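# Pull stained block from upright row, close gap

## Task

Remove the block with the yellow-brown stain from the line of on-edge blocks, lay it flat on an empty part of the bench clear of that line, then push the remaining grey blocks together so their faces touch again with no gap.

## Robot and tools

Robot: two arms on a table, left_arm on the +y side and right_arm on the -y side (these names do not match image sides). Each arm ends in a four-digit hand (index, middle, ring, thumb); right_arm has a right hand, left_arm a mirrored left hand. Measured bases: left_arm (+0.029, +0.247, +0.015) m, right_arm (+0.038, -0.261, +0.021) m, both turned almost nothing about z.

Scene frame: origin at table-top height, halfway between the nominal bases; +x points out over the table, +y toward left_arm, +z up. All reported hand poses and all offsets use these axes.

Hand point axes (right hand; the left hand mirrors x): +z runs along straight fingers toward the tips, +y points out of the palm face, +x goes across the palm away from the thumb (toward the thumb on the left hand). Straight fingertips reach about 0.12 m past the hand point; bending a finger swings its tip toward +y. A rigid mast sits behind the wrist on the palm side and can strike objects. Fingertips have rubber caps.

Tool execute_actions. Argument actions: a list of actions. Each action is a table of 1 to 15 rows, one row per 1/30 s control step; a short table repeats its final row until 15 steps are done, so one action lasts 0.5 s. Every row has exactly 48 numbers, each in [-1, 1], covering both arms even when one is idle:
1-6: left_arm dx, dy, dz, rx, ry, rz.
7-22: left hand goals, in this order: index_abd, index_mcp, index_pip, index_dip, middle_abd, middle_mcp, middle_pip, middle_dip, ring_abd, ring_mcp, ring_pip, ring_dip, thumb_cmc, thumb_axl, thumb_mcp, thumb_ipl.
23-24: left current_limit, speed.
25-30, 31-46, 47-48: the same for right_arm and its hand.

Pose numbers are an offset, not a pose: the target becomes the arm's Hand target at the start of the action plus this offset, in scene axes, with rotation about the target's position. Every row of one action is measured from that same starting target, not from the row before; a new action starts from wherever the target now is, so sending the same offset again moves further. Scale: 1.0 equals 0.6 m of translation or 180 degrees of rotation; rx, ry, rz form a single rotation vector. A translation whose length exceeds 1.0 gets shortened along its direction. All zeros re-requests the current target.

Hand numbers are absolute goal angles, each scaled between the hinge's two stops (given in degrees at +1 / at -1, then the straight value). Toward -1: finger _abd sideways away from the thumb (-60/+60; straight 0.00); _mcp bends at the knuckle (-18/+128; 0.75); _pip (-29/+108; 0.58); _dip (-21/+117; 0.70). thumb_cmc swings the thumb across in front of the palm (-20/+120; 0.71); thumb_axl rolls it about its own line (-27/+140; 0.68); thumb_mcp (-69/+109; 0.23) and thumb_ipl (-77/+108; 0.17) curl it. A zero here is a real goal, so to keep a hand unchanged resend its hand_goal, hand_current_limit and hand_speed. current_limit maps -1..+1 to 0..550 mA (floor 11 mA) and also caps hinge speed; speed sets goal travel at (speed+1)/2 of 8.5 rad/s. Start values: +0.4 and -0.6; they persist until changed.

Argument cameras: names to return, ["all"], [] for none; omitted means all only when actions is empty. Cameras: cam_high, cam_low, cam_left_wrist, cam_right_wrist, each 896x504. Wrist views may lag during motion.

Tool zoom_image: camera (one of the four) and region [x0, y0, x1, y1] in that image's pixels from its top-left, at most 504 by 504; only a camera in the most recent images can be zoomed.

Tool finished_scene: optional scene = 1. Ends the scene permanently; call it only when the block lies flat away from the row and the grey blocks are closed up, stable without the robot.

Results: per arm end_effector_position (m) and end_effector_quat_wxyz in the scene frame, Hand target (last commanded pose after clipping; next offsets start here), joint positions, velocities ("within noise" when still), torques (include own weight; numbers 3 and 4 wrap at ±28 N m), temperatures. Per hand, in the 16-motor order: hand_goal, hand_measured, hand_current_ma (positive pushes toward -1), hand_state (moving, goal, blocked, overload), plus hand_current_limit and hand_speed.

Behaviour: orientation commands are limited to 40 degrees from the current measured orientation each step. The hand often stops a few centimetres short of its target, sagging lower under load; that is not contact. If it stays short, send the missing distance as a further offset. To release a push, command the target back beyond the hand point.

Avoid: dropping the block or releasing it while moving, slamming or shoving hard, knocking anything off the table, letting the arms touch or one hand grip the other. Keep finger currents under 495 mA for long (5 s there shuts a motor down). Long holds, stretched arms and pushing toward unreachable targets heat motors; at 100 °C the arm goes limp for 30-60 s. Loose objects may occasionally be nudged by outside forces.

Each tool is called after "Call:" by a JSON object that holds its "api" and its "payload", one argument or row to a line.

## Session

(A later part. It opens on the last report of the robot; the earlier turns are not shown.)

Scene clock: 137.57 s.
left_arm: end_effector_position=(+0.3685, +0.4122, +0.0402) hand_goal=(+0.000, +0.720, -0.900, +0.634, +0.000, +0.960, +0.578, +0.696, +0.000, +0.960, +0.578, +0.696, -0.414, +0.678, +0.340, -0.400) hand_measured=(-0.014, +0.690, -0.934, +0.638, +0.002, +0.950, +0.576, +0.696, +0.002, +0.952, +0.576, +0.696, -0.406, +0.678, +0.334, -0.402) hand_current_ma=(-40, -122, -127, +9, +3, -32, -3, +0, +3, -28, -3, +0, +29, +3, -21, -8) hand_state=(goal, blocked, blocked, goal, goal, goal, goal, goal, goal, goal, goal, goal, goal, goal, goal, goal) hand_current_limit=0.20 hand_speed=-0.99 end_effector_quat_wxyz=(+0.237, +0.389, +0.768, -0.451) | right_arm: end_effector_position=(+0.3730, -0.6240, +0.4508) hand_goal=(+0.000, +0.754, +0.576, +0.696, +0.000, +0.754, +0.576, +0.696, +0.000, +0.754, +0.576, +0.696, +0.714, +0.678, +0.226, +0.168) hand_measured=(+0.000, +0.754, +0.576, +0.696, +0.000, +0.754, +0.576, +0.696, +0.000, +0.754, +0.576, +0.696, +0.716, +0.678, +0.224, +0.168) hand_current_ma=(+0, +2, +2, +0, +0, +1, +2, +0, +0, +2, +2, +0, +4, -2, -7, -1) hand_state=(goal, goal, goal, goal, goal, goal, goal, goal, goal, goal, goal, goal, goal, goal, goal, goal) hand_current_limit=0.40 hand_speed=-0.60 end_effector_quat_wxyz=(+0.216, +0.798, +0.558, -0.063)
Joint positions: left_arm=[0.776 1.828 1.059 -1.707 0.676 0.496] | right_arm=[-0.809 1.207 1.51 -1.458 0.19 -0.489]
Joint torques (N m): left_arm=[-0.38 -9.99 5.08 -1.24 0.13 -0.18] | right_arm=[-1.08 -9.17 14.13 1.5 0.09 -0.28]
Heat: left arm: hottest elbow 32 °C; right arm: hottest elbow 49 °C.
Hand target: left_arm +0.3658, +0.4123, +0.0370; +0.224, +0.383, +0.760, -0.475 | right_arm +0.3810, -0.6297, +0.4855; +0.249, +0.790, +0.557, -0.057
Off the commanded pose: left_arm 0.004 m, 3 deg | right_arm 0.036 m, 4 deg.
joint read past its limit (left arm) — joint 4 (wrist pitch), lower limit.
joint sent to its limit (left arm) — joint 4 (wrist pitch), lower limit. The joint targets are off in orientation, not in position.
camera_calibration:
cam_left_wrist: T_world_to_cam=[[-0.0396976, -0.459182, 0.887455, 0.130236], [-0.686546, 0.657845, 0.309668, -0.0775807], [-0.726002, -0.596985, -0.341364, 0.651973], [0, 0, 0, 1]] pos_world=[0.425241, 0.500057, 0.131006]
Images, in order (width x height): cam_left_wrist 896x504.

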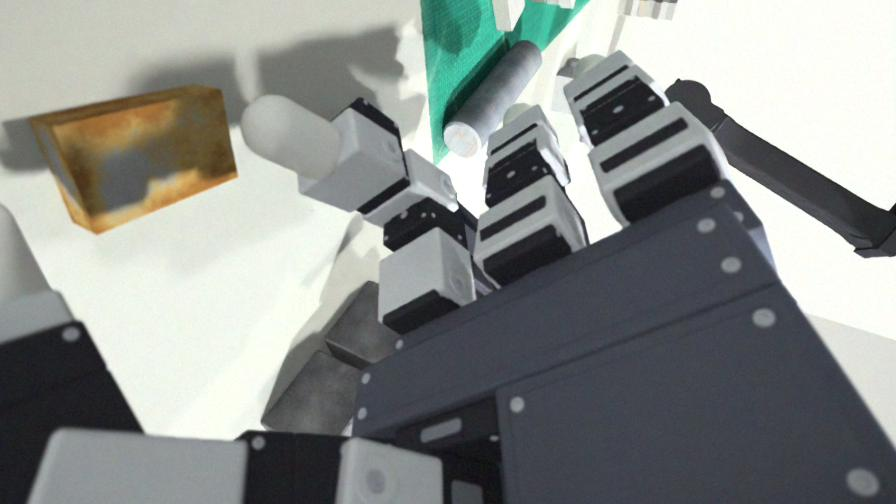

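Call:
{"api": "execute_actions", "payload": {
  "actions": [
    [[0,0,0.02,0,0,0,0,0.8,-0.9,0.633,0,0.959,0.577,0.696,0,0.959,0.577,0.696,-0.414,0.677,0.45,-0.4,0.2,-0.9,0,0,0,0,0,0,0,0.754,0.576,0.696,0,0.754,0.576,0.696,0,0.754,0.576,0.696,0.714,0.678,0.226,0.168,0.4,-0.6]],
    [[0,0,0.05,0,0,0,0,0.8,-0.9,0.633,0,0.959,0.577,0.696,0,0.959,0.577,0.696,-0.414,0.677,0.45,-0.4,0.2,-0.9,0,0,0,0,0,0,0,0.754,0.576,0.696,0,0.754,0.576,0.696,0,0.754,0.576,0.696,0.714,0.678,0.226,0.168,0.4,-0.6]],
    [[0,0,0.08,0,0,0,0,0.8,-0.9,0.633,0,0.959,0.577,0.696,0,0.959,0.577,0.696,-0.414,0.677,0.45,-0.4,0.2,-0.9,0,0,0,0,0,0,0,0.754,0.576,0.696,0,0.754,0.576,0.696,0,0.754,0.576,0.696,0.714,0.678,0.226,0.168,0.4,-0.6]]
  ],
  "cameras": ["all"]
}}

Call:
{"api": "zoom_image", "payload": {
  "camera": "cam_high",
  "region": [330, 70, 430, 150]
}}

Call:
{"api": "zoom_image", "payload": {
  "camera": "cam_high",
  "region": [310, 180, 400, 250]
}}

Scene clock: 142.60 s.
left_arm: end_effector_position=(+0.3659, +0.4138, +0.1308) hand_goal=(+0.000, +0.800, -0.900, +0.634, +0.000, +0.960, +0.578, +0.696, +0.000, +0.960, +0.578, +0.696, -0.414, +0.678, +0.450, -0.400) hand_measured=(-0.002, +0.794, -0.902, +0.636, +0.002, +0.950, +0.576, +0.696, +0.002, +0.952, +0.576, +0.696, -0.406, +0.678, +0.444, -0.402) hand_current_ma=(-5, -20, -3, +9, +3, -32, -3, +0, +3, -28, -3, +0, +29, +3, -25, -8) hand_state=(goal, goal, goal, goal, goal, goal, goal, goal, goal, goal, goal, goal, goal, goal, goal, goal) hand_current_limit=0.20 hand_speed=-0.90 end_effector_quat_wxyz=(+0.252, +0.377, +0.815, -0.361) | right_arm: end_effector_position=(+0.3730, -0.6240, +0.4508) hand_goal=(+0.000, +0.754, +0.576, +0.696, +0.000, +0.754, +0.576, +0.696, +0.000, +0.754, +0.576, +0.696, +0.714, +0.678, +0.226, +0.168) hand_measured=(+0.000, +0.754, +0.576, +0.696, +0.000, +0.754, +0.576, +0.696, +0.000, +0.754, +0.576, +0.696, +0.716, +0.678, +0.224, +0.168) hand_current_ma=(+0, +2, +2, +0, +0, +1, +2, +0, +0, +2, +2, +0, +4, -2, -7, -1) hand_state=(goal, goal, goal, goal, goal, goal, goal, goal, goal, goal, goal, goal, goal, goal, goal, goal) hand_current_limit=0.40 hand_speed=-0.60 end_effector_quat_wxyz=(+0.216, +0.798, +0.558, -0.063)
Joint positions: left_arm=[0.763 1.518 1.024 -1.707 0.711 0.312] | right_arm=[-0.809 1.207 1.51 -1.458 0.19 -0.489]
Joint torques (N m): left_arm=[-0.85 -7.41 6.8 -0.84 0.72 -0.1] | right_arm=[-1.14 -9.17 14.13 1.5 0.1 -0.28]
Heat: left arm: hottest elbow 32 °C; right arm: hottest elbow 49 °C.
Hand target: left_arm +0.3658, +0.4122, +0.1269; +0.224, +0.383, +0.760, -0.475 | right_arm +0.3810, -0.6297, +0.4855; +0.249, +0.790, +0.557, -0.057
Off the commanded pose: left_arm 0.004 m, 15 deg | right_arm 0.036 m, 4 deg.
joint read past its limit (left arm) — joint 4 (wrist pitch), lower limit.
joint sent to its limit (left arm) — joint 4 (wrist pitch), lower limit. The joint targets are off in orientation, not in position.
camera_calibration:
cam_left_wrist: T_world_to_cam=[[-0.0305113, -0.600677, 0.798909, 0.117255], [-0.773209, 0.520698, 0.361969, -0.0268589], [-0.633417, -0.60668, -0.480336, 0.670314], [0, 0, 0, 1]] pos_world=[0.407398, 0.491084, 0.238022]
cam_right_wrist: T_world_to_cam=[[0.238146, -0.862077, 0.447336, -0.793627], [-0.763805, 0.118257, 0.634522, 0.0273153], [-0.599907, -0.492786, -0.630296, 0.327132], [0, 0, 0, 1]] pos_world=[0.406112, -0.526192, 0.543875]

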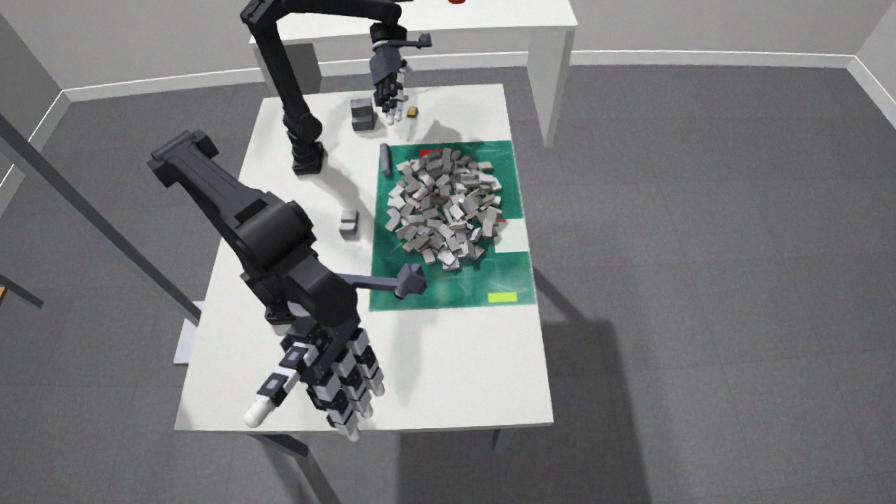

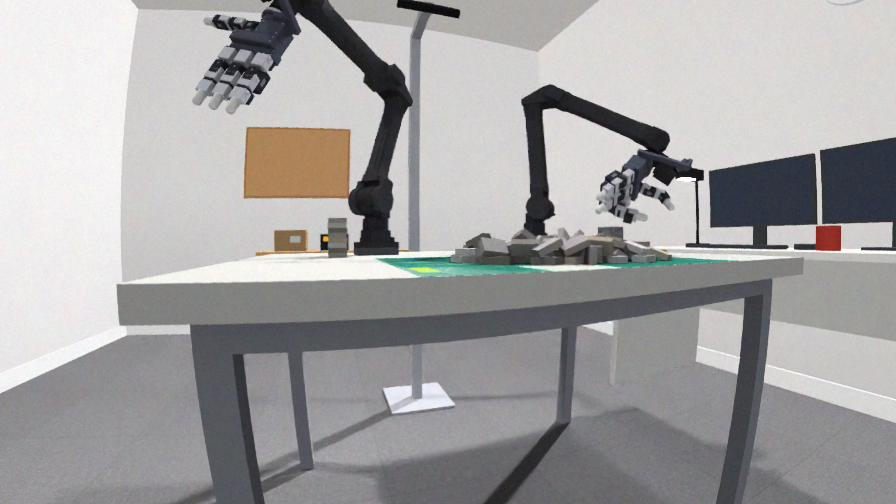

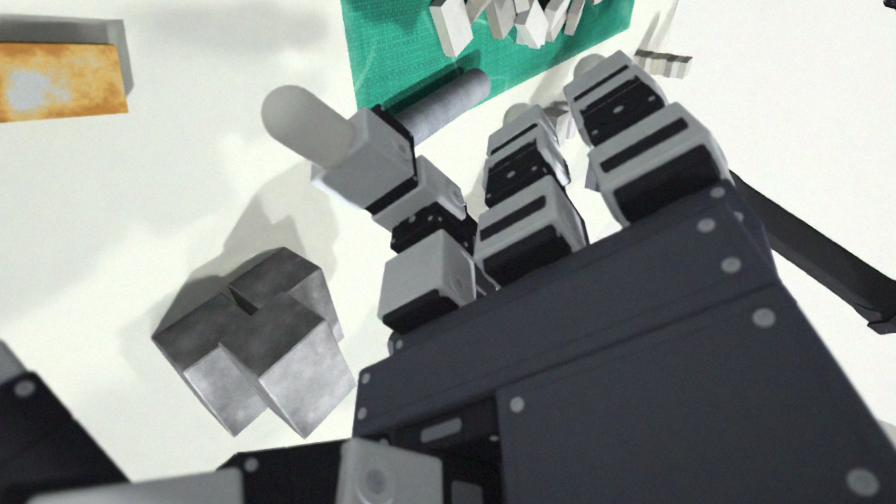

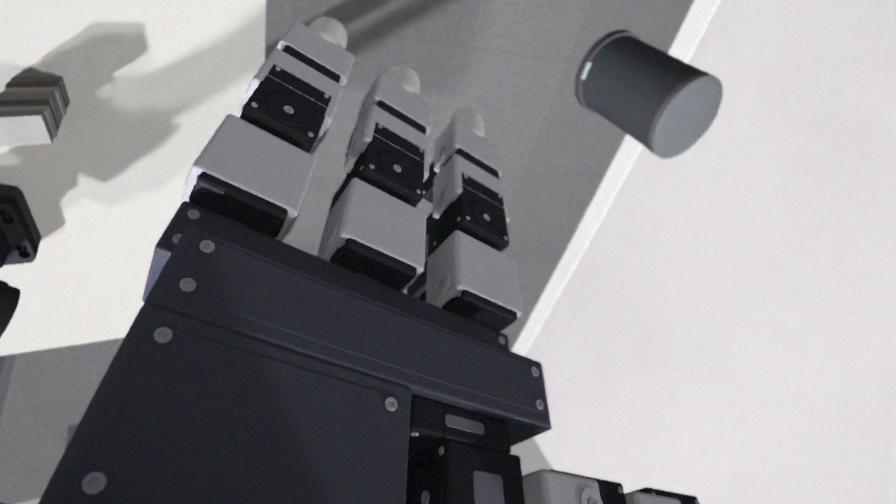

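Scaled by 5.040 from the camera's 896x504 image, which has a finer 1280x720 frame.

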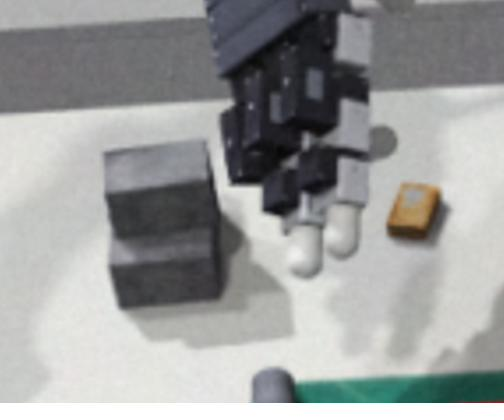

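Scaled by 5.600 from the camera's 896x504 image, which has a finer 1280x720 frame.

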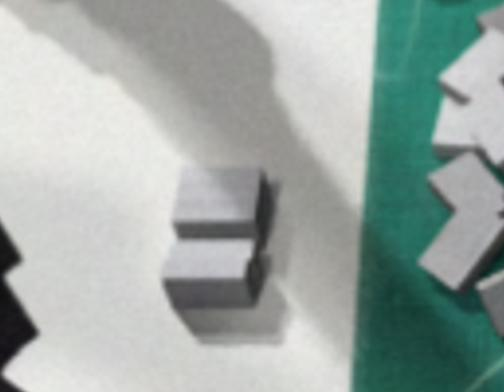

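Call:
{"api": "execute_actions", "payload": {
  "actions": [
    [[0.01,-0.02,0.08,0.0121,-0.0181,-0.002,0,0.8,-0.9,0.633,0,0.959,0.577,0.696,0,0.959,0.577,0.696,-0.414,0.677,0.45,-0.4,0.2,-0.8,0.05,0.15,-0.0333,0.0125,0.01305,0.0746,0,0.959,0.577,0.696,0,0.754,0.576,0.696,0,0.959,0.577,0.696,0.714,0.678,0.226,0.168,0.4,-0.6]],
    [[0.0247,-0.054,0.08,0.0121,-0.0181,-0.002,0,0.754,0.576,0.696,0,0.754,0.577,0.696,0,0.754,0.577,0.696,0.714,0.678,0.226,0.168,0.4,-0.6,0.0333,0.1667,-0.0333,0.0125,0.01305,0.0746,0,0.959,0.577,0.696,0,0.754,0.576,0.696,0,0.959,0.577,0.696,0.714,0.678,0.226,0.168,0.4,-0.6]],
    [[0.0247,-0.054,0.07,0.0121,-0.0181,-0.002,0,0.754,0.576,0.696,0,0.754,0.577,0.696,0,0.754,0.577,0.696,0.714,0.678,0.226,0.168,0.4,-0.6,0,0.1667,-0.0333,0.0125,0.01305,0.0746,0,0.959,0.577,0.696,0,0.754,0.576,0.696,0,0.959,0.577,0.696,0.714,0.678,0.226,0.168,0.4,-0.6]],
    [[0.0247,-0.054,0.06,0.0121,-0.0181,-0.002,0,0.754,0.576,0.696,0,0.754,0.577,0.696,0,0.754,0.577,0.696,0.714,0.678,0.226,0.168,0.4,-0.6,-0.05,0.15,-0.0333,0.0125,0.01305,0.0746,0,0.959,0.577,0.696,0,0.754,0.576,0.696,0,0.959,0.577,0.696,0.714,0.678,0.226,0.168,0.4,-0.6]]
  ],
  "cameras": ["cam_high"]
}}

Scene clock: 149.57 s.
left_arm: end_effector_position=(+0.4077, +0.2983, +0.2864) hand_goal=(+0.000, +0.754, +0.576, +0.696, +0.000, +0.754, +0.578, +0.696, +0.000, +0.754, +0.578, +0.696, +0.714, +0.678, +0.226, +0.168) hand_measured=(+0.000, +0.754, +0.572, +0.694, +0.002, +0.752, +0.576, +0.696, +0.002, +0.752, +0.576, +0.696, +0.708, +0.678, +0.226, +0.164) hand_current_ma=(+2, -2, -12, -6, +3, -5, -3, +0, +3, -5, -3, +0, -18, +3, -3, -14) hand_state=(goal, goal, goal, goal, goal, goal, goal, goal, goal, goal, goal, goal, goal, goal, goal, goal) hand_current_limit=0.40 hand_speed=-0.60 end_effector_quat_wxyz=(+0.306, +0.429, +0.795, -0.303) | right_arm: end_effector_position=(+0.4049, -0.2514, +0.4177) hand_goal=(+0.000, +0.960, +0.578, +0.696, +0.000, +0.754, +0.576, +0.696, +0.000, +0.960, +0.578, +0.696, +0.714, +0.678, +0.226, +0.168) hand_measured=(+0.000, +0.958, +0.576, +0.696, +0.000, +0.756, +0.576, +0.696, +0.000, +0.958, +0.576, +0.696, +0.716, +0.678, +0.224, +0.168) hand_current_ma=(+0, -4, -3, +0, +0, +3, +2, +0, +0, -6, -3, +0, +5, -2, -10, -1) hand_state=(goal, goal, goal, goal, goal, goal, goal, goal, goal, goal, goal, goal, goal, goal, goal, goal) hand_current_limit=0.40 hand_speed=-0.60 end_effector_quat_wxyz=(+0.156, +0.460, +0.873, +0.048)
Joint positions: left_arm=[0.43 1.172 1.128 -1.706 0.876 -0.054] | right_arm=[-0.053 0.933 1.285 -1.598 0.047 -0.651]
Joint torques (N m): left_arm=[-0.32 -4.89 12.07 -0.09 0.98 -0.11] | right_arm=[-0.5 -4.89 7.69 0.38 0.18 0.02]
Heat: left arm: hottest elbow 32 °C; right arm: hottest elbow 50 °C.
Hand target: left_arm +0.4163, +0.3030, +0.3009; +0.273, +0.460, +0.758, -0.372 | right_arm +0.4010, -0.2497, +0.4055; +0.142, +0.463, +0.874, +0.041
Off the commanded pose: left_arm 0.017 m, 10 deg | right_arm 0.013 m, 2 deg.
joint read past its limit (left arm) — joint 4 (wrist pitch), lower limit.
joint sent to its limit (left arm) — joint 4 (wrist pitch), lower limit. The joint targets are off in orientation, not in position.
Images, in order (width x height): cam_high 896x504.

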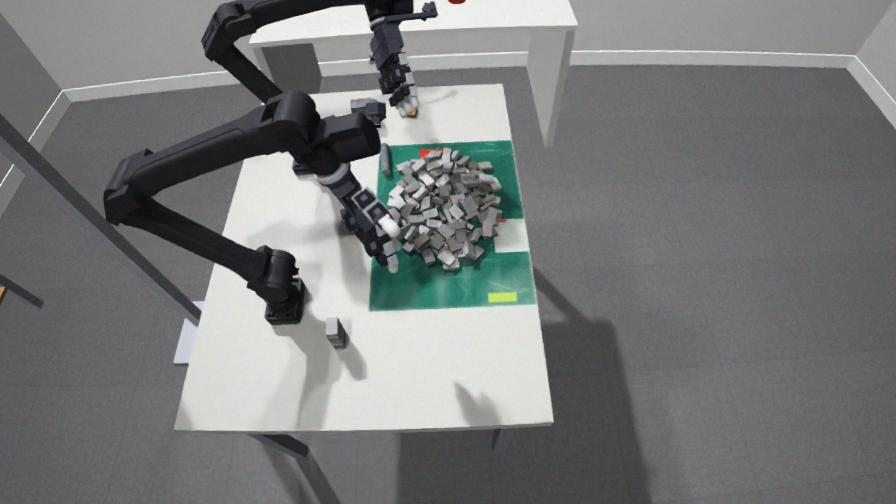

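Call:
{"api": "execute_actions", "payload": {
  "actions": [
    [[0.02,-0.04,0.04,0.0121,-0.0181,-0.002,0,0.754,0.576,0.696,0,0.754,0.577,0.696,0,0.754,0.577,0.696,0.714,0.678,0.226,0.168,0.4,-0.6,-0.0833,0.1167,-0.05,0.0125,0.01305,0.0746,0,0.959,0.577,0.696,0,0.754,0.576,0.696,0,0.959,0.577,0.696,0.714,0.678,0.226,0.168,0.4,-0.6]],
    [[0,0,0,0.0121,-0.0181,-0.002,0,0.754,0.576,0.696,0,0.754,0.577,0.696,0,0.754,0.577,0.696,0.714,0.678,0.226,0.168,0.4,-0.6,-0.0833,0.0833,-0.0583,0.0125,0.01305,0.0746,0,0.959,0.577,0.696,0,0.754,0.576,0.696,0,0.959,0.577,0.696,0.714,0.678,0.226,0.168,0.4,-0.6]],
    [[0,0,0,0.0121,-0.0181,-0.002,0,0.754,0.576,0.696,0,0.754,0.577,0.696,0,0.754,0.577,0.696,0.714,0.678,0.226,0.168,0.4,-0.6,-0.0833,0.0583,-0.0667,0.0125,0.01305,0.0746,0,0.959,0.577,0.696,0,0.754,0.576,0.696,0,0.959,0.577,0.696,0.714,0.678,0.226,0.168,0.4,-0.6]],
    [[0,0,0,0.0121,-0.0181,-0.002,0,0.754,0.576,0.696,0,0.754,0.577,0.696,0,0.754,0.577,0.696,0.714,0.678,0.226,0.168,0.4,-0.6,-0.0683,0.0333,-0.05,0.0125,0.01305,0.0746,0,0.959,0.577,0.696,0,0.754,0.576,0.696,0,0.959,0.577,0.696,0.714,0.678,0.226,0.168,0.4,-0.6]]
  ],
  "cameras": ["cam_high", "cam_right_wrist"]
}}

Scene clock: 152.83 s.
left_arm: end_effector_position=(+0.4248, +0.2746, +0.3129) hand_goal=(+0.000, +0.754, +0.576, +0.696, +0.000, +0.754, +0.578, +0.696, +0.000, +0.754, +0.578, +0.696, +0.714, +0.678, +0.226, +0.168) hand_measured=(+0.002, +0.754, +0.572, +0.694, +0.002, +0.752, +0.576, +0.696, +0.002, +0.752, +0.576, +0.696, +0.710, +0.678, +0.226, +0.164) hand_current_ma=(+2, -2, -10, -6, +3, -5, -3, +0, +3, -5, -3, +0, -12, +3, -3, -14) hand_state=(goal, goal, goal, goal, goal, goal, goal, goal, goal, goal, goal, goal, goal, goal, goal, goal) hand_current_limit=0.40 hand_speed=-0.60 end_effector_quat_wxyz=(+0.313, +0.517, +0.750, -0.267) | right_arm: end_effector_position=(+0.2130, -0.0773, +0.2760) hand_goal=(+0.000, +0.960, +0.578, +0.696, +0.000, +0.754, +0.576, +0.696, +0.000, +0.960, +0.578, +0.696, +0.714, +0.678, +0.226, +0.168) hand_measured=(+0.000, +0.958, +0.576, +0.696, +0.000, +0.756, +0.576, +0.696, +0.000, +0.958, +0.576, +0.696, +0.716, +0.678, +0.224, +0.168) hand_current_ma=(+0, -4, -3, +0, +0, +3, +2, +0, +0, -6, -3, +0, +5, -2, -10, -1) hand_state=(goal, goal, goal, goal, goal, goal, goal, goal, goal, goal, goal, goal, goal, goal, goal, goal) hand_current_limit=0.40 hand_speed=-0.60 end_effector_quat_wxyz=(+0.003, +0.043, +0.991, +0.128)
Joint positions: left_arm=[0.359 1.171 1.181 -1.706 0.841 0.065] | right_arm=[0.388 0.67 0.818 -1.6 -0.23 -1.073]
Joint torques (N m): left_arm=[0.44 -5.83 10.63 -0.01 0.8 0.08] | right_arm=[-0.44 -1.55 7.91 1.02 -0.55 -0.3]
Heat: left arm: hottest elbow 32 °C; right arm: hottest elbow 50 °C.
Hand target: left_arm +0.4282, +0.2789, +0.3248; +0.317, +0.528, +0.743, -0.263 | right_arm +0.2100, -0.0747, +0.2705; +0.004, +0.030, +0.991, +0.130
Off the commanded pose: left_arm 0.013 m, 2 deg | right_arm 0.007 m, 1 deg.
joint read past its limit (left arm) — joint 4 (wrist pitch), lower limit.
joint sent to its limit (left arm) — joint 4 (wrist pitch), lower limit. The joint targets still meet the commanded pose.
camera_calibration:
cam_right_wrist: T_world_to_cam=[[0.856273, 0.492534, 0.155584, -0.152486], [0.334899, -0.758719, 0.558738, -0.329421], [0.393242, -0.426327, -0.81462, 0.234835], [0, 0, 0, 1]] pos_world=[0.148545, -0.0747167, 0.399086]
Images, in order (width x height): cam_high 896x504, cam_right_wrist 896x504.

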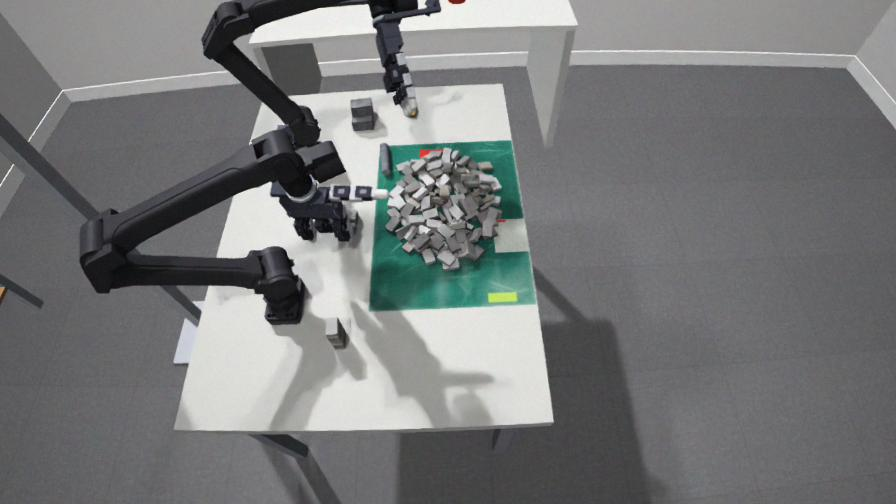

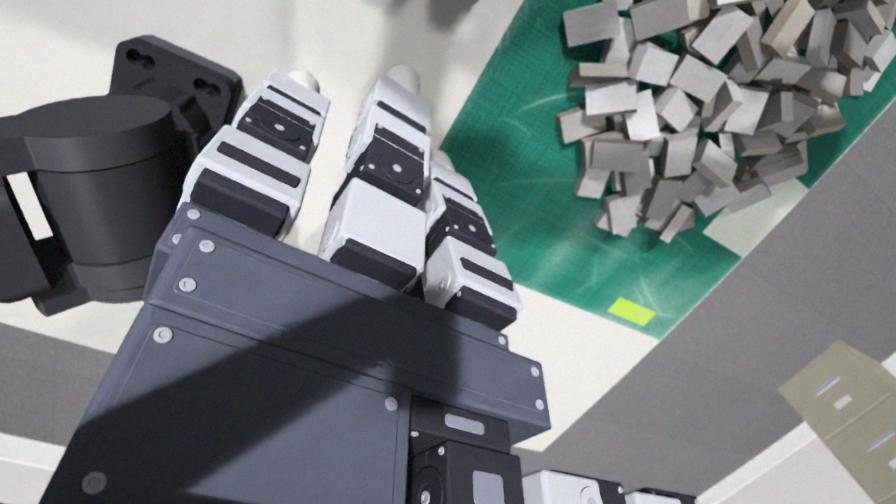

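Call:
{"api": "execute_actions", "payload": {
  "actions": [
    [[0,-0.1163,0.006,0,0,0,0,0.754,0.576,0.696,0,0.754,0.577,0.696,0,0.754,0.577,0.696,0.714,0.678,0.226,0.168,0.4,-0.6,-0.0021,0.0061,-0.046,0,0,0,0,0.959,0.577,0.696,0,0.754,0.576,0.696,0,0.959,0.577,0.696,0.714,0.678,0.226,0.168,0.4,-0.6]],
    [[0,-0.1163,0.006,0,0,0,0,0.754,0.576,0.696,0,0.754,0.577,0.696,0,0.754,0.577,0.696,0.714,0.678,0.226,0.168,0.4,-0.6,-0.0021,0.0061,-0.046,0,0,0,0,0.959,0.577,0.696,0,0.754,0.576,0.696,0,0.959,0.577,0.696,0.714,0.678,0.226,0.168,0.4,-0.6]],
    [[0,-0.1163,0.006,0,0,0,0,0.754,0.576,0.696,0,0.754,0.577,0.696,0,0.754,0.577,0.696,0.714,0.678,0.226,0.168,0.4,-0.6,-0.0021,0.0061,-0.046,0,0,0,0,0.959,0.577,0.696,0,0.754,0.576,0.696,0,0.959,0.577,0.696,0.714,0.678,0.226,0.168,0.4,-0.6]],
    [[0,-0.1163,0.006,0,0,0,0,0.754,0.576,0.696,0,0.754,0.577,0.696,0,0.754,0.577,0.696,0.714,0.678,0.226,0.168,0.4,-0.6,-0.0021,0.0061,-0.046,0,0,0,0,0.959,0.577,0.696,0,0.754,0.576,0.696,0,0.959,0.577,0.696,0.714,0.678,0.226,0.168,0.4,-0.6]]
  ],
  "cameras": ["cam_high", "cam_left_wrist", "cam_right_wrist"]
}}

Scene clock: 156.60 s.
left_arm: end_effector_position=(+0.4204, +0.0031, +0.3277) hand_goal=(+0.000, +0.754, +0.576, +0.696, +0.000, +0.754, +0.578, +0.696, +0.000, +0.754, +0.578, +0.696, +0.714, +0.678, +0.226, +0.168) hand_measured=(+0.002, +0.752, +0.574, +0.694, +0.002, +0.752, +0.576, +0.696, +0.002, +0.752, +0.576, +0.696, +0.712, +0.678, +0.224, +0.166) hand_current_ma=(+4, -3, -7, -6, +5, -5, -3, +0, +5, -4, -3, +0, -6, +3, -5, -12) hand_state=(goal, goal, goal, goal, goal, goal, goal, goal, goal, goal, goal, goal, goal, goal, goal, goal) hand_current_limit=0.40 hand_speed=-0.60 end_effector_quat_wxyz=(+0.304, +0.532, +0.745, -0.264) | right_arm: end_effector_position=(+0.2058, -0.0607, +0.1680) hand_goal=(+0.000, +0.960, +0.578, +0.696, +0.000, +0.754, +0.576, +0.696, +0.000, +0.960, +0.578, +0.696, +0.714, +0.678, +0.226, +0.168) hand_measured=(+0.000, +0.958, +0.576, +0.696, +0.000, +0.756, +0.576, +0.696, +0.000, +0.958, +0.576, +0.696, +0.716, +0.678, +0.224, +0.168) hand_current_ma=(+0, -4, -3, +0, +0, +3, +2, +0, +0, -6, -3, +0, +5, -2, -10, -1) hand_state=(goal, goal, goal, goal, goal, goal, goal, goal, goal, goal, goal, goal, goal, goal, goal, goal) hand_current_limit=0.40 hand_speed=-0.60 end_effector_quat_wxyz=(+0.007, +0.027, +0.991, +0.133)
Joint positions: left_arm=[-0.518 1.077 1.119 -0.979 0.576 -1.028] | right_arm=[0.486 0.666 0.527 -1.283 -0.223 -1.002]
Joint torques (N m): left_arm=[-0.21 -5.07 12.16 1.74 0.37 -0.11] | right_arm=[-0.44 -0.62 8.06 1.09 -0.26 0.02]
Heat: left arm: hottest elbow 32 °C; right arm: hottest elbow 50 °C.
Hand target: left_arm +0.4282, -0.0002, +0.3393; +0.317, +0.528, +0.743, -0.263 | right_arm +0.2049, -0.0601, +0.1600; +0.003, +0.030, +0.991, +0.130
Off the commanded pose: left_arm 0.015 m, 2 deg | right_arm 0.008 m, 1 deg.
camera_calibration:
cam_left_wrist: T_world_to_cam=[[-0.395809, -0.66033, 0.6382, -0.0786637], [-0.732325, 0.646286, 0.21451, 0.188576], [-0.554107, -0.382465, -0.739382, 0.60106], [0, 0, 0, 1]] pos_world=[0.440015, 0.0560666, 0.454165]
cam_right_wrist: T_world_to_cam=[[0.839437, 0.51598, 0.170617, -0.135405], [0.350378, -0.753827, 0.55586, -0.256521], [0.415428, -0.406829, -0.813578, 0.153166], [0, 0, 0, 1]] pos_world=[0.139914, -0.0611941, 0.290305]
Images, in order (width x height): cam_high 896x504, cam_left_wrist 896x504, cam_right_wrist 896x504.

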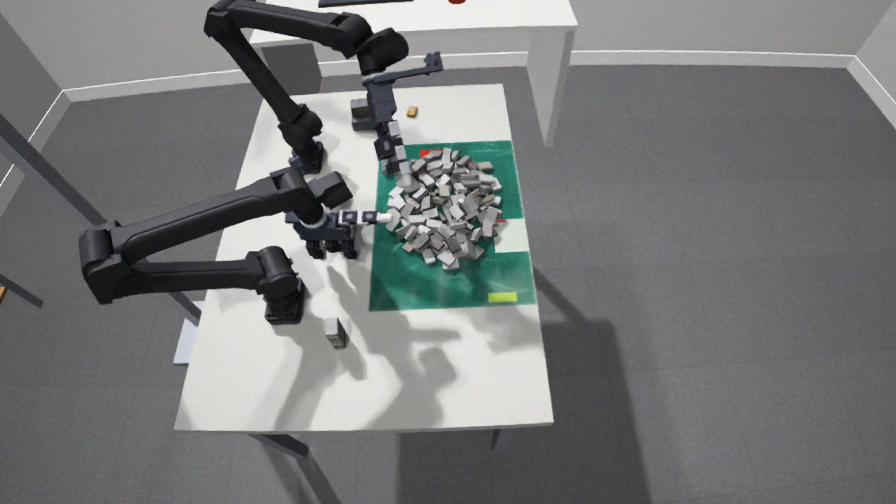

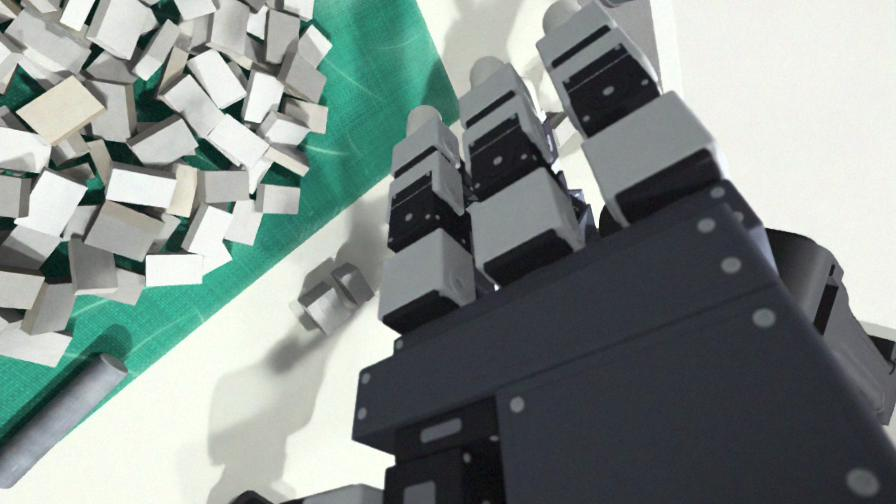

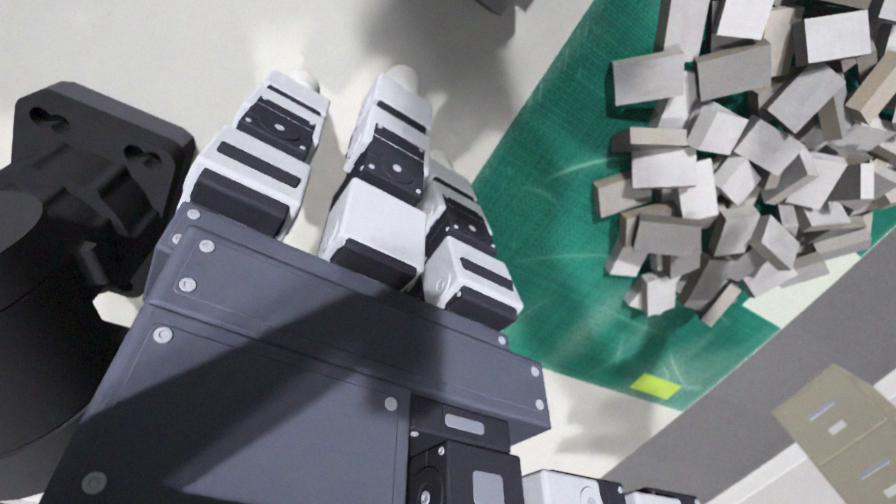

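Call:
{"api": "zoom_image", "payload": {
  "camera": "cam_left_wrist",
  "region": [270, 230, 400, 360]
}}

Call:
{"api": "zoom_image", "payload": {
  "camera": "cam_high",
  "region": [290, 180, 400, 280]
}}

Call:
{"api": "zoom_image", "payload": {
  "camera": "cam_right_wrist",
  "region": [250, 0, 550, 150]
}}

Scaled by 3.877 from the camera's 896x504 image, which has a finer 1280x720 frame.

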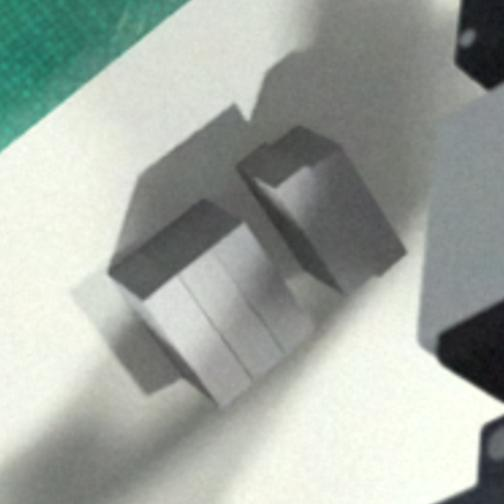

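Scaled by 4.582 from the camera's 896x504 image, which has a finer 1280x720 frame.

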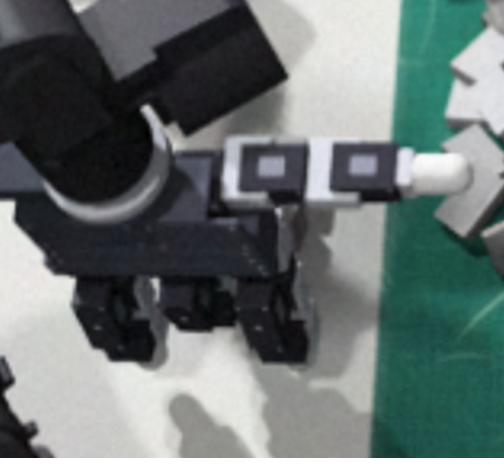

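Scaled by 1.680 from the camera's 896x504 image, which has a finer 1280x720 frame.

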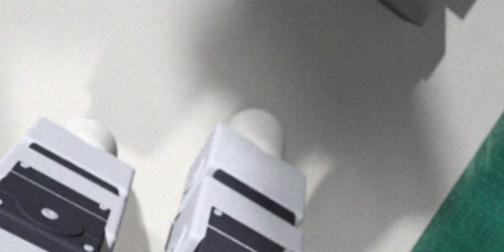

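Call:
{"api": "zoom_image", "payload": {
  "camera": "cam_left_wrist",
  "region": [290, 250, 380, 340]
}}

Scaled by 5.600 from the camera's 896x504 image, which has a finer 1280x720 frame.

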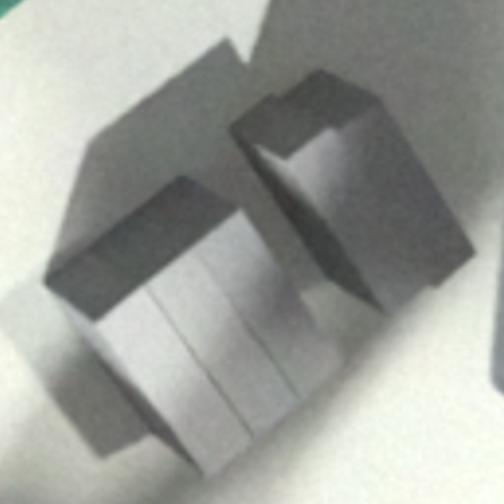

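Call:
{"api": "zoom_image", "payload": {
  "camera": "cam_right_wrist",
  "region": [360, 0, 560, 100]
}}

Scaled by 2.520 from the camera's 896x504 image, which has a finer 1280x720 frame.

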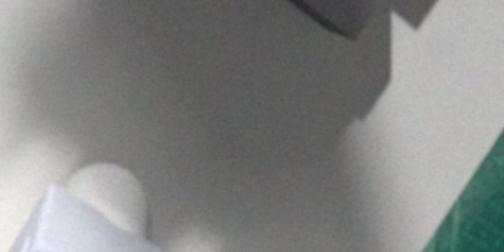

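Call:
{"api": "execute_actions", "payload": {
  "actions": [
    [[-0.0125,-0.0167,0,0,0,0,-0.1,0.959,0.576,0.696,0,0.754,0.577,0.696,0,0.754,0.577,0.696,0.714,0.678,0.226,0.168,0.4,-0.6,0.0075,0.03,0,0,0,0,0,0.959,0.577,0.696,0,0.754,0.576,0.696,0,0.959,0.577,0.696,0.714,0.678,-0.281,-0.319,0.4,-0.6]],
    [[-0.0125,-0.0167,0,0,0,0,-0.1,0.959,0.576,0.696,0,0.754,0.577,0.696,0,0.754,0.577,0.696,0.714,0.678,0.226,0.168,0.4,-0.6,0.0075,0.0283,0,0,0,0,0,0.959,0.577,0.696,0,0.754,0.576,0.696,0,0.959,0.577,0.696,0.714,0.678,-0.281,-0.319,0.4,-0.6]]
  ],
  "cameras": ["cam_high", "cam_left_wrist", "cam_right_wrist"]
}}

Call:
{"api": "zoom_image", "payload": {
  "camera": "cam_left_wrist",
  "region": [260, 210, 400, 350]
}}

Call:
{"api": "zoom_image", "payload": {
  "camera": "cam_right_wrist",
  "region": [360, 0, 560, 100]
}}

Scene clock: 161.90 s.
left_arm: end_effector_position=(+0.4109, -0.0169, +0.3293) hand_goal=(-0.100, +0.960, +0.576, +0.696, +0.000, +0.754, +0.578, +0.696, +0.000, +0.754, +0.578, +0.696, +0.714, +0.678, +0.226, +0.168) hand_measured=(-0.090, +0.954, +0.574, +0.694, +0.002, +0.752, +0.576, +0.696, +0.002, +0.752, +0.576, +0.696, +0.712, +0.678, +0.224, +0.166) hand_current_ma=(+28, -24, -7, -6, +5, -5, -3, +0, +5, -4, -3, +0, -6, +3, -5, -12) hand_state=(goal, goal, goal, goal, goal, goal, goal, goal, goal, goal, goal, goal, goal, goal, goal, goal) hand_current_limit=0.40 hand_speed=-0.60 end_effector_quat_wxyz=(+0.305, +0.530, +0.747, -0.262) | right_arm: end_effector_position=(+0.2067, -0.0315, +0.1518) hand_goal=(+0.000, +0.960, +0.578, +0.696, +0.000, +0.754, +0.576, +0.696, +0.000, +0.960, +0.578, +0.696, +0.714, +0.678, -0.280, -0.318) hand_measured=(+0.000, +0.958, +0.576, +0.696, +0.000, +0.756, +0.576, +0.696, +0.000, +0.958, +0.576, +0.696, +0.716, +0.678, -0.280, -0.316) hand_current_ma=(+0, -4, -3, +0, +0, +3, +2, +0, +0, -6, -3, +0, +5, -2, +0, +7) hand_state=(goal, goal, goal, goal, goal, goal, goal, goal, goal, goal, goal, goal, goal, goal, goal, goal) hand_current_limit=0.40 hand_speed=-0.60 end_effector_quat_wxyz=(-0.007, +0.028, +0.992, +0.123)
Joint positions: left_arm=[-0.589 1.077 1.119 -0.943 0.527 -1.098] | right_arm=[0.631 0.762 0.527 -1.191 -0.201 -0.857]
Joint torques (N m): left_arm=[-0.62 -5.95 11.12 1.81 0.32 -0.09] | right_arm=[-0.44 -1.61 10.32 1.09 -0.23 0.03]
Heat: left arm: hottest elbow 33 °C; right arm: hottest elbow 49 °C.
Hand target: left_arm +0.4133, -0.0202, +0.3393; +0.317, +0.528, +0.743, -0.263 | right_arm +0.2138, -0.0251, +0.1600; +0.003, +0.030, +0.991, +0.130
Off the commanded pose: left_arm 0.011 m, 2 deg | right_arm 0.013 m, 1 deg.
camera_calibration:
cam_left_wrist: T_world_to_cam=[[-0.392419, -0.664445, 0.636019, -0.0973929], [-0.736729, 0.641049, 0.215144, 0.195851], [-0.55067, -0.384147, -0.741076, 0.588423], [0, 0, 0, 1]] pos_world=[0.430098, 0.0357782, 0.455874]
cam_right_wrist: T_world_to_cam=[[0.842987, 0.520297, 0.136617, -0.143911], [0.367436, -0.742413, 0.560191, -0.229661], [0.392892, -0.422035, -0.81702, 0.156236], [0, 0, 0, 1]] pos_world=[0.144317, -0.0296892, 0.275962]
Images, in order (width x height): cam_high 896x504, cam_left_wrist 896x504, cam_right_wrist 896x504.

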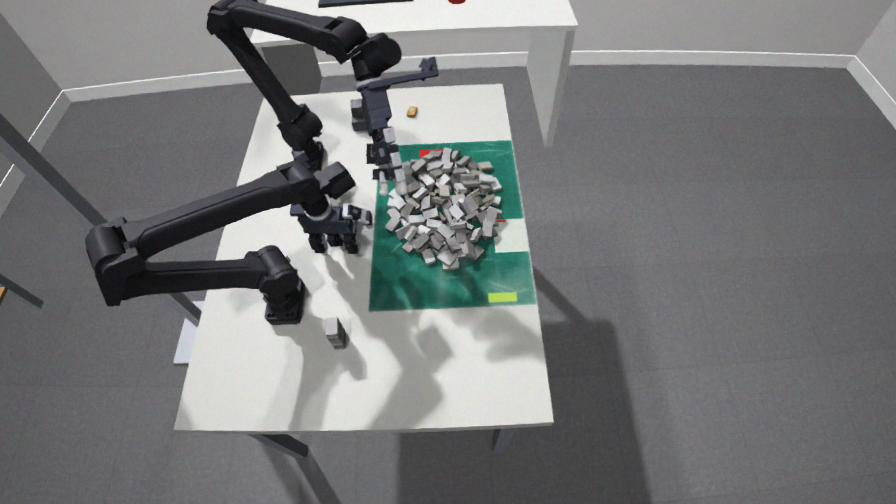

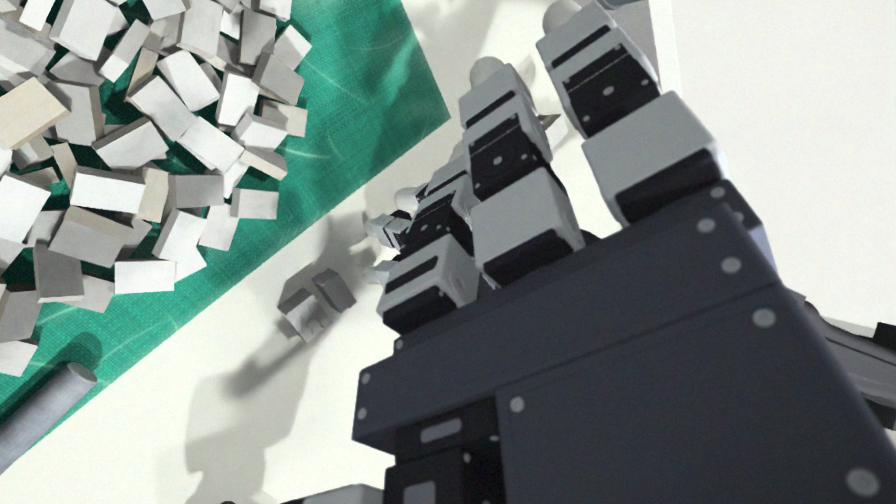

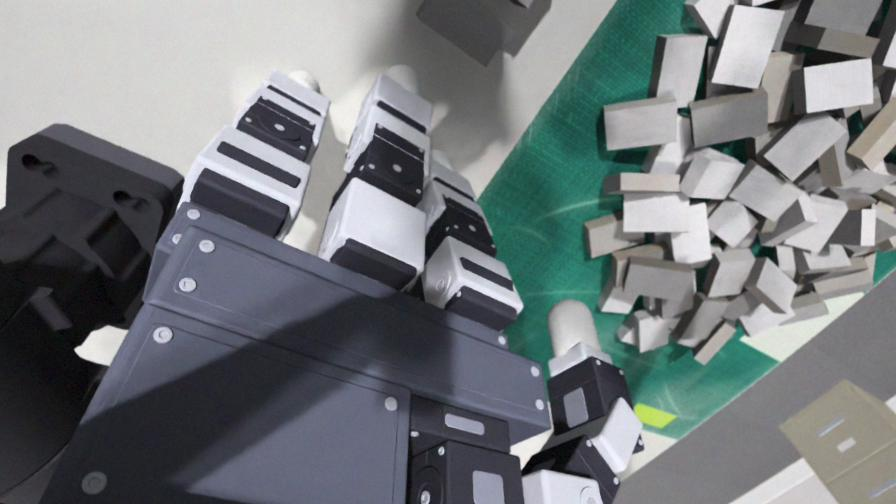

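Scaled by 3.600 from the camera's 896x504 image, which has a finer 1280x720 frame.

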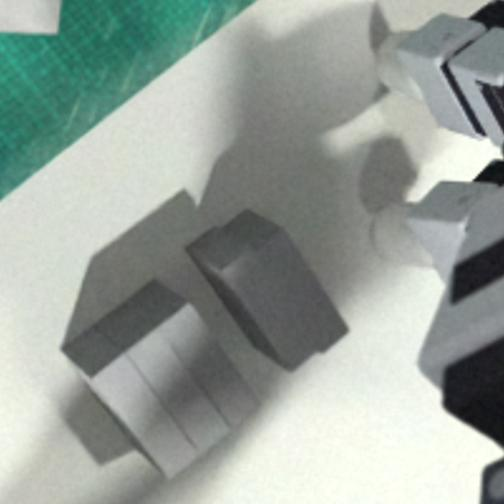

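Scaled by 2.520 from the camera's 896x504 image, which has a finer 1280x720 frame.

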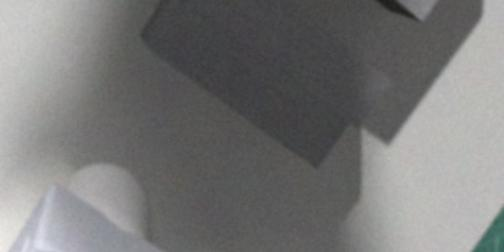

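Call:
{"api": "zoom_image", "payload": {
  "camera": "cam_left_wrist",
  "region": [340, 220, 410, 290]
}}

Call:
{"api": "zoom_image", "payload": {
  "camera": "cam_high",
  "region": [290, 180, 400, 280]
}}

Scaled by 7.200 from the camera's 896x504 image, which has a finer 1280x720 frame.

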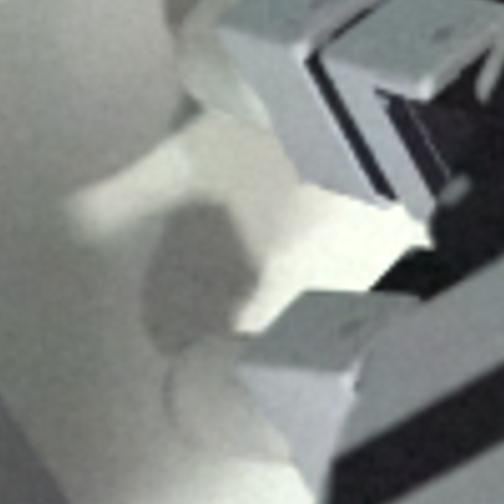

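Scaled by 4.582 from the camera's 896x504 image, which has a finer 1280x720 frame.

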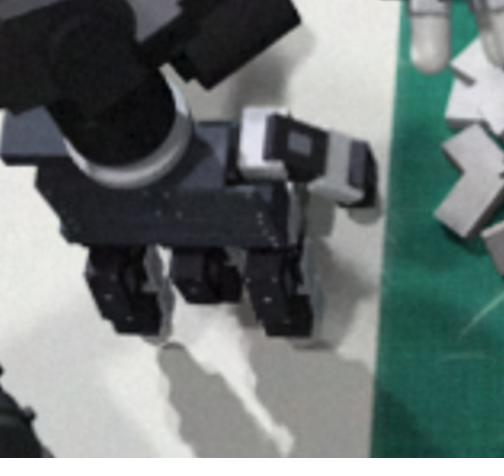

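Call:
{"api": "execute_actions", "payload": {
  "actions": [
    [[0,0,0,0,0,0,0,0.959,0.576,0.696,0,0.754,0.577,0.696,0,0.754,0.577,0.696,0.714,0.678,0.226,0.168,0.4,-0.6,0.0165,0.02,-0.0183,0,0,0,0,0.959,0.577,0.696,0,0.754,0.576,0.696,0,0.959,0.577,0.696,0.714,0.678,-0.281,-0.319,0.4,-0.6]]
  ],
  "cameras": ["cam_left_wrist", "cam_right_wrist"]
}}

Call:
{"api": "zoom_image", "payload": {
  "camera": "cam_left_wrist",
  "region": [260, 210, 400, 350]
}}

Call:
{"api": "zoom_image", "payload": {
  "camera": "cam_right_wrist",
  "region": [360, 0, 560, 100]
}}

Scene clock: 167.97 s.
left_arm: end_effector_position=(+0.4110, -0.0168, +0.3292) hand_goal=(+0.000, +0.960, +0.576, +0.696, +0.000, +0.754, +0.578, +0.696, +0.000, +0.754, +0.578, +0.696, +0.714, +0.678, +0.226, +0.168) hand_measured=(+0.000, +0.954, +0.574, +0.694, +0.002, +0.752, +0.576, +0.696, +0.002, +0.752, +0.576, +0.696, +0.712, +0.678, +0.224, +0.166) hand_current_ma=(+0, -24, -7, -6, +5, -5, -3, +0, +5, -4, -3, +0, -6, +3, -5, -12) hand_state=(goal, goal, goal, goal, goal, goal, goal, goal, goal, goal, goal, goal, goal, goal, goal, goal) hand_current_limit=0.40 hand_speed=-0.60 end_effector_quat_wxyz=(+0.305, +0.530, +0.747, -0.262) | right_arm: end_effector_position=(+0.2165, -0.0198, +0.1468) hand_goal=(+0.000, +0.960, +0.578, +0.696, +0.000, +0.754, +0.576, +0.696, +0.000, +0.960, +0.578, +0.696, +0.714, +0.678, -0.280, -0.318) hand_measured=(-0.038, +0.990, +0.596, +0.704, +0.000, +0.756, +0.576, +0.696, +0.000, +0.958, +0.576, +0.696, +0.716, +0.678, -0.280, -0.316) hand_current_ma=(-122, +112, +64, +25, +0, +3, +2, +0, +0, -6, -3, +0, +5, -1, -1, +7) hand_state=(blocked, blocked, goal, goal, goal, goal, goal, goal, goal, goal, goal, goal, goal, goal, goal, goal) hand_current_limit=0.40 hand_speed=-0.60 end_effector_quat_wxyz=(-0.002, +0.029, +0.991, +0.128)
Joint positions: left_arm=[-0.589 1.077 1.119 -0.943 0.526 -1.099] | right_arm=[0.65 0.813 0.53 -1.125 -0.199 -0.836]
Joint torques (N m): left_arm=[-0.67 -5.95 11.12 1.83 0.32 -0.12] | right_arm=[-0.56 -0.85 9.98 1.4 -0.15 0.01]
Heat: left arm: hottest elbow 33 °C; right arm: hottest elbow 50 °C.
Hand target: left_arm +0.4133, -0.0201, +0.3393; +0.317, +0.528, +0.743, -0.263 | right_arm +0.2238, -0.0131, +0.1492; +0.004, +0.030, +0.991, +0.130
Off the commanded pose: left_arm 0.011 m, 2 deg | right_arm 0.010 m, 1 deg.
camera_calibration:
cam_left_wrist: T_world_to_cam=[[-0.392024, -0.664759, 0.635935, -0.0974467], [-0.737005, 0.640657, 0.215366, 0.195818], [-0.550582, -0.384258, -0.741084, 0.588431], [0, 0, 0, 1]] pos_world=[0.430097, 0.035879, 0.455874]
cam_right_wrist: T_world_to_cam=[[0.842823, 0.517084, 0.149244, -0.159367], [0.36027, -0.748076, 0.557304, -0.219816], [0.399819, -0.415941, -0.816785, 0.151802], [0, 0, 0, 1]] pos_world=[0.152818, -0.0188926, 0.270279]
Images, in order (width x height): cam_left_wrist 896x504, cam_right_wrist 896x504.

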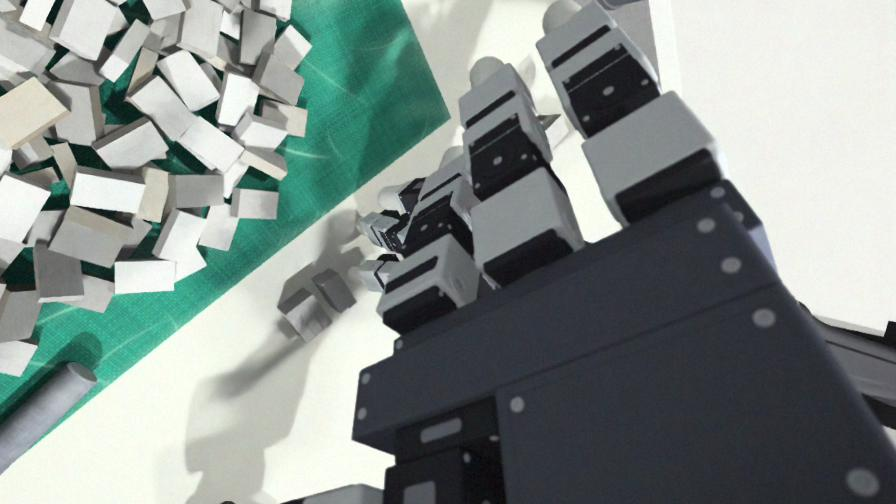

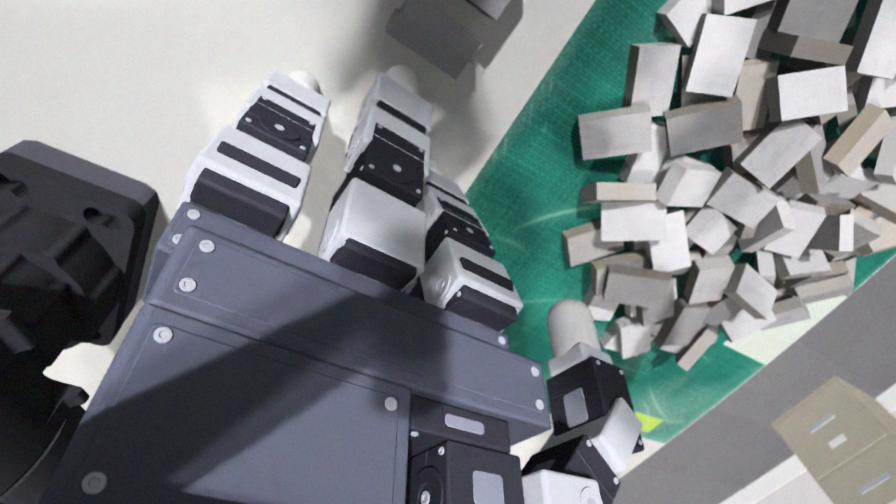

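Scaled by 3.600 from the camera's 896x504 image, which has a finer 1280x720 frame.

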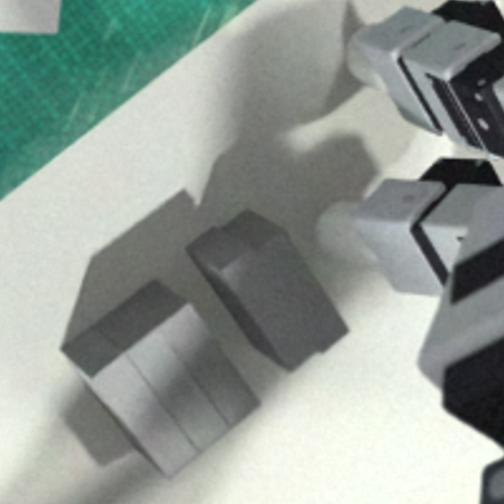

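Scaled by 2.520 from the camera's 896x504 image, which has a finer 1280x720 frame.

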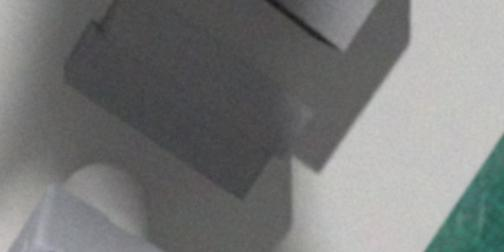

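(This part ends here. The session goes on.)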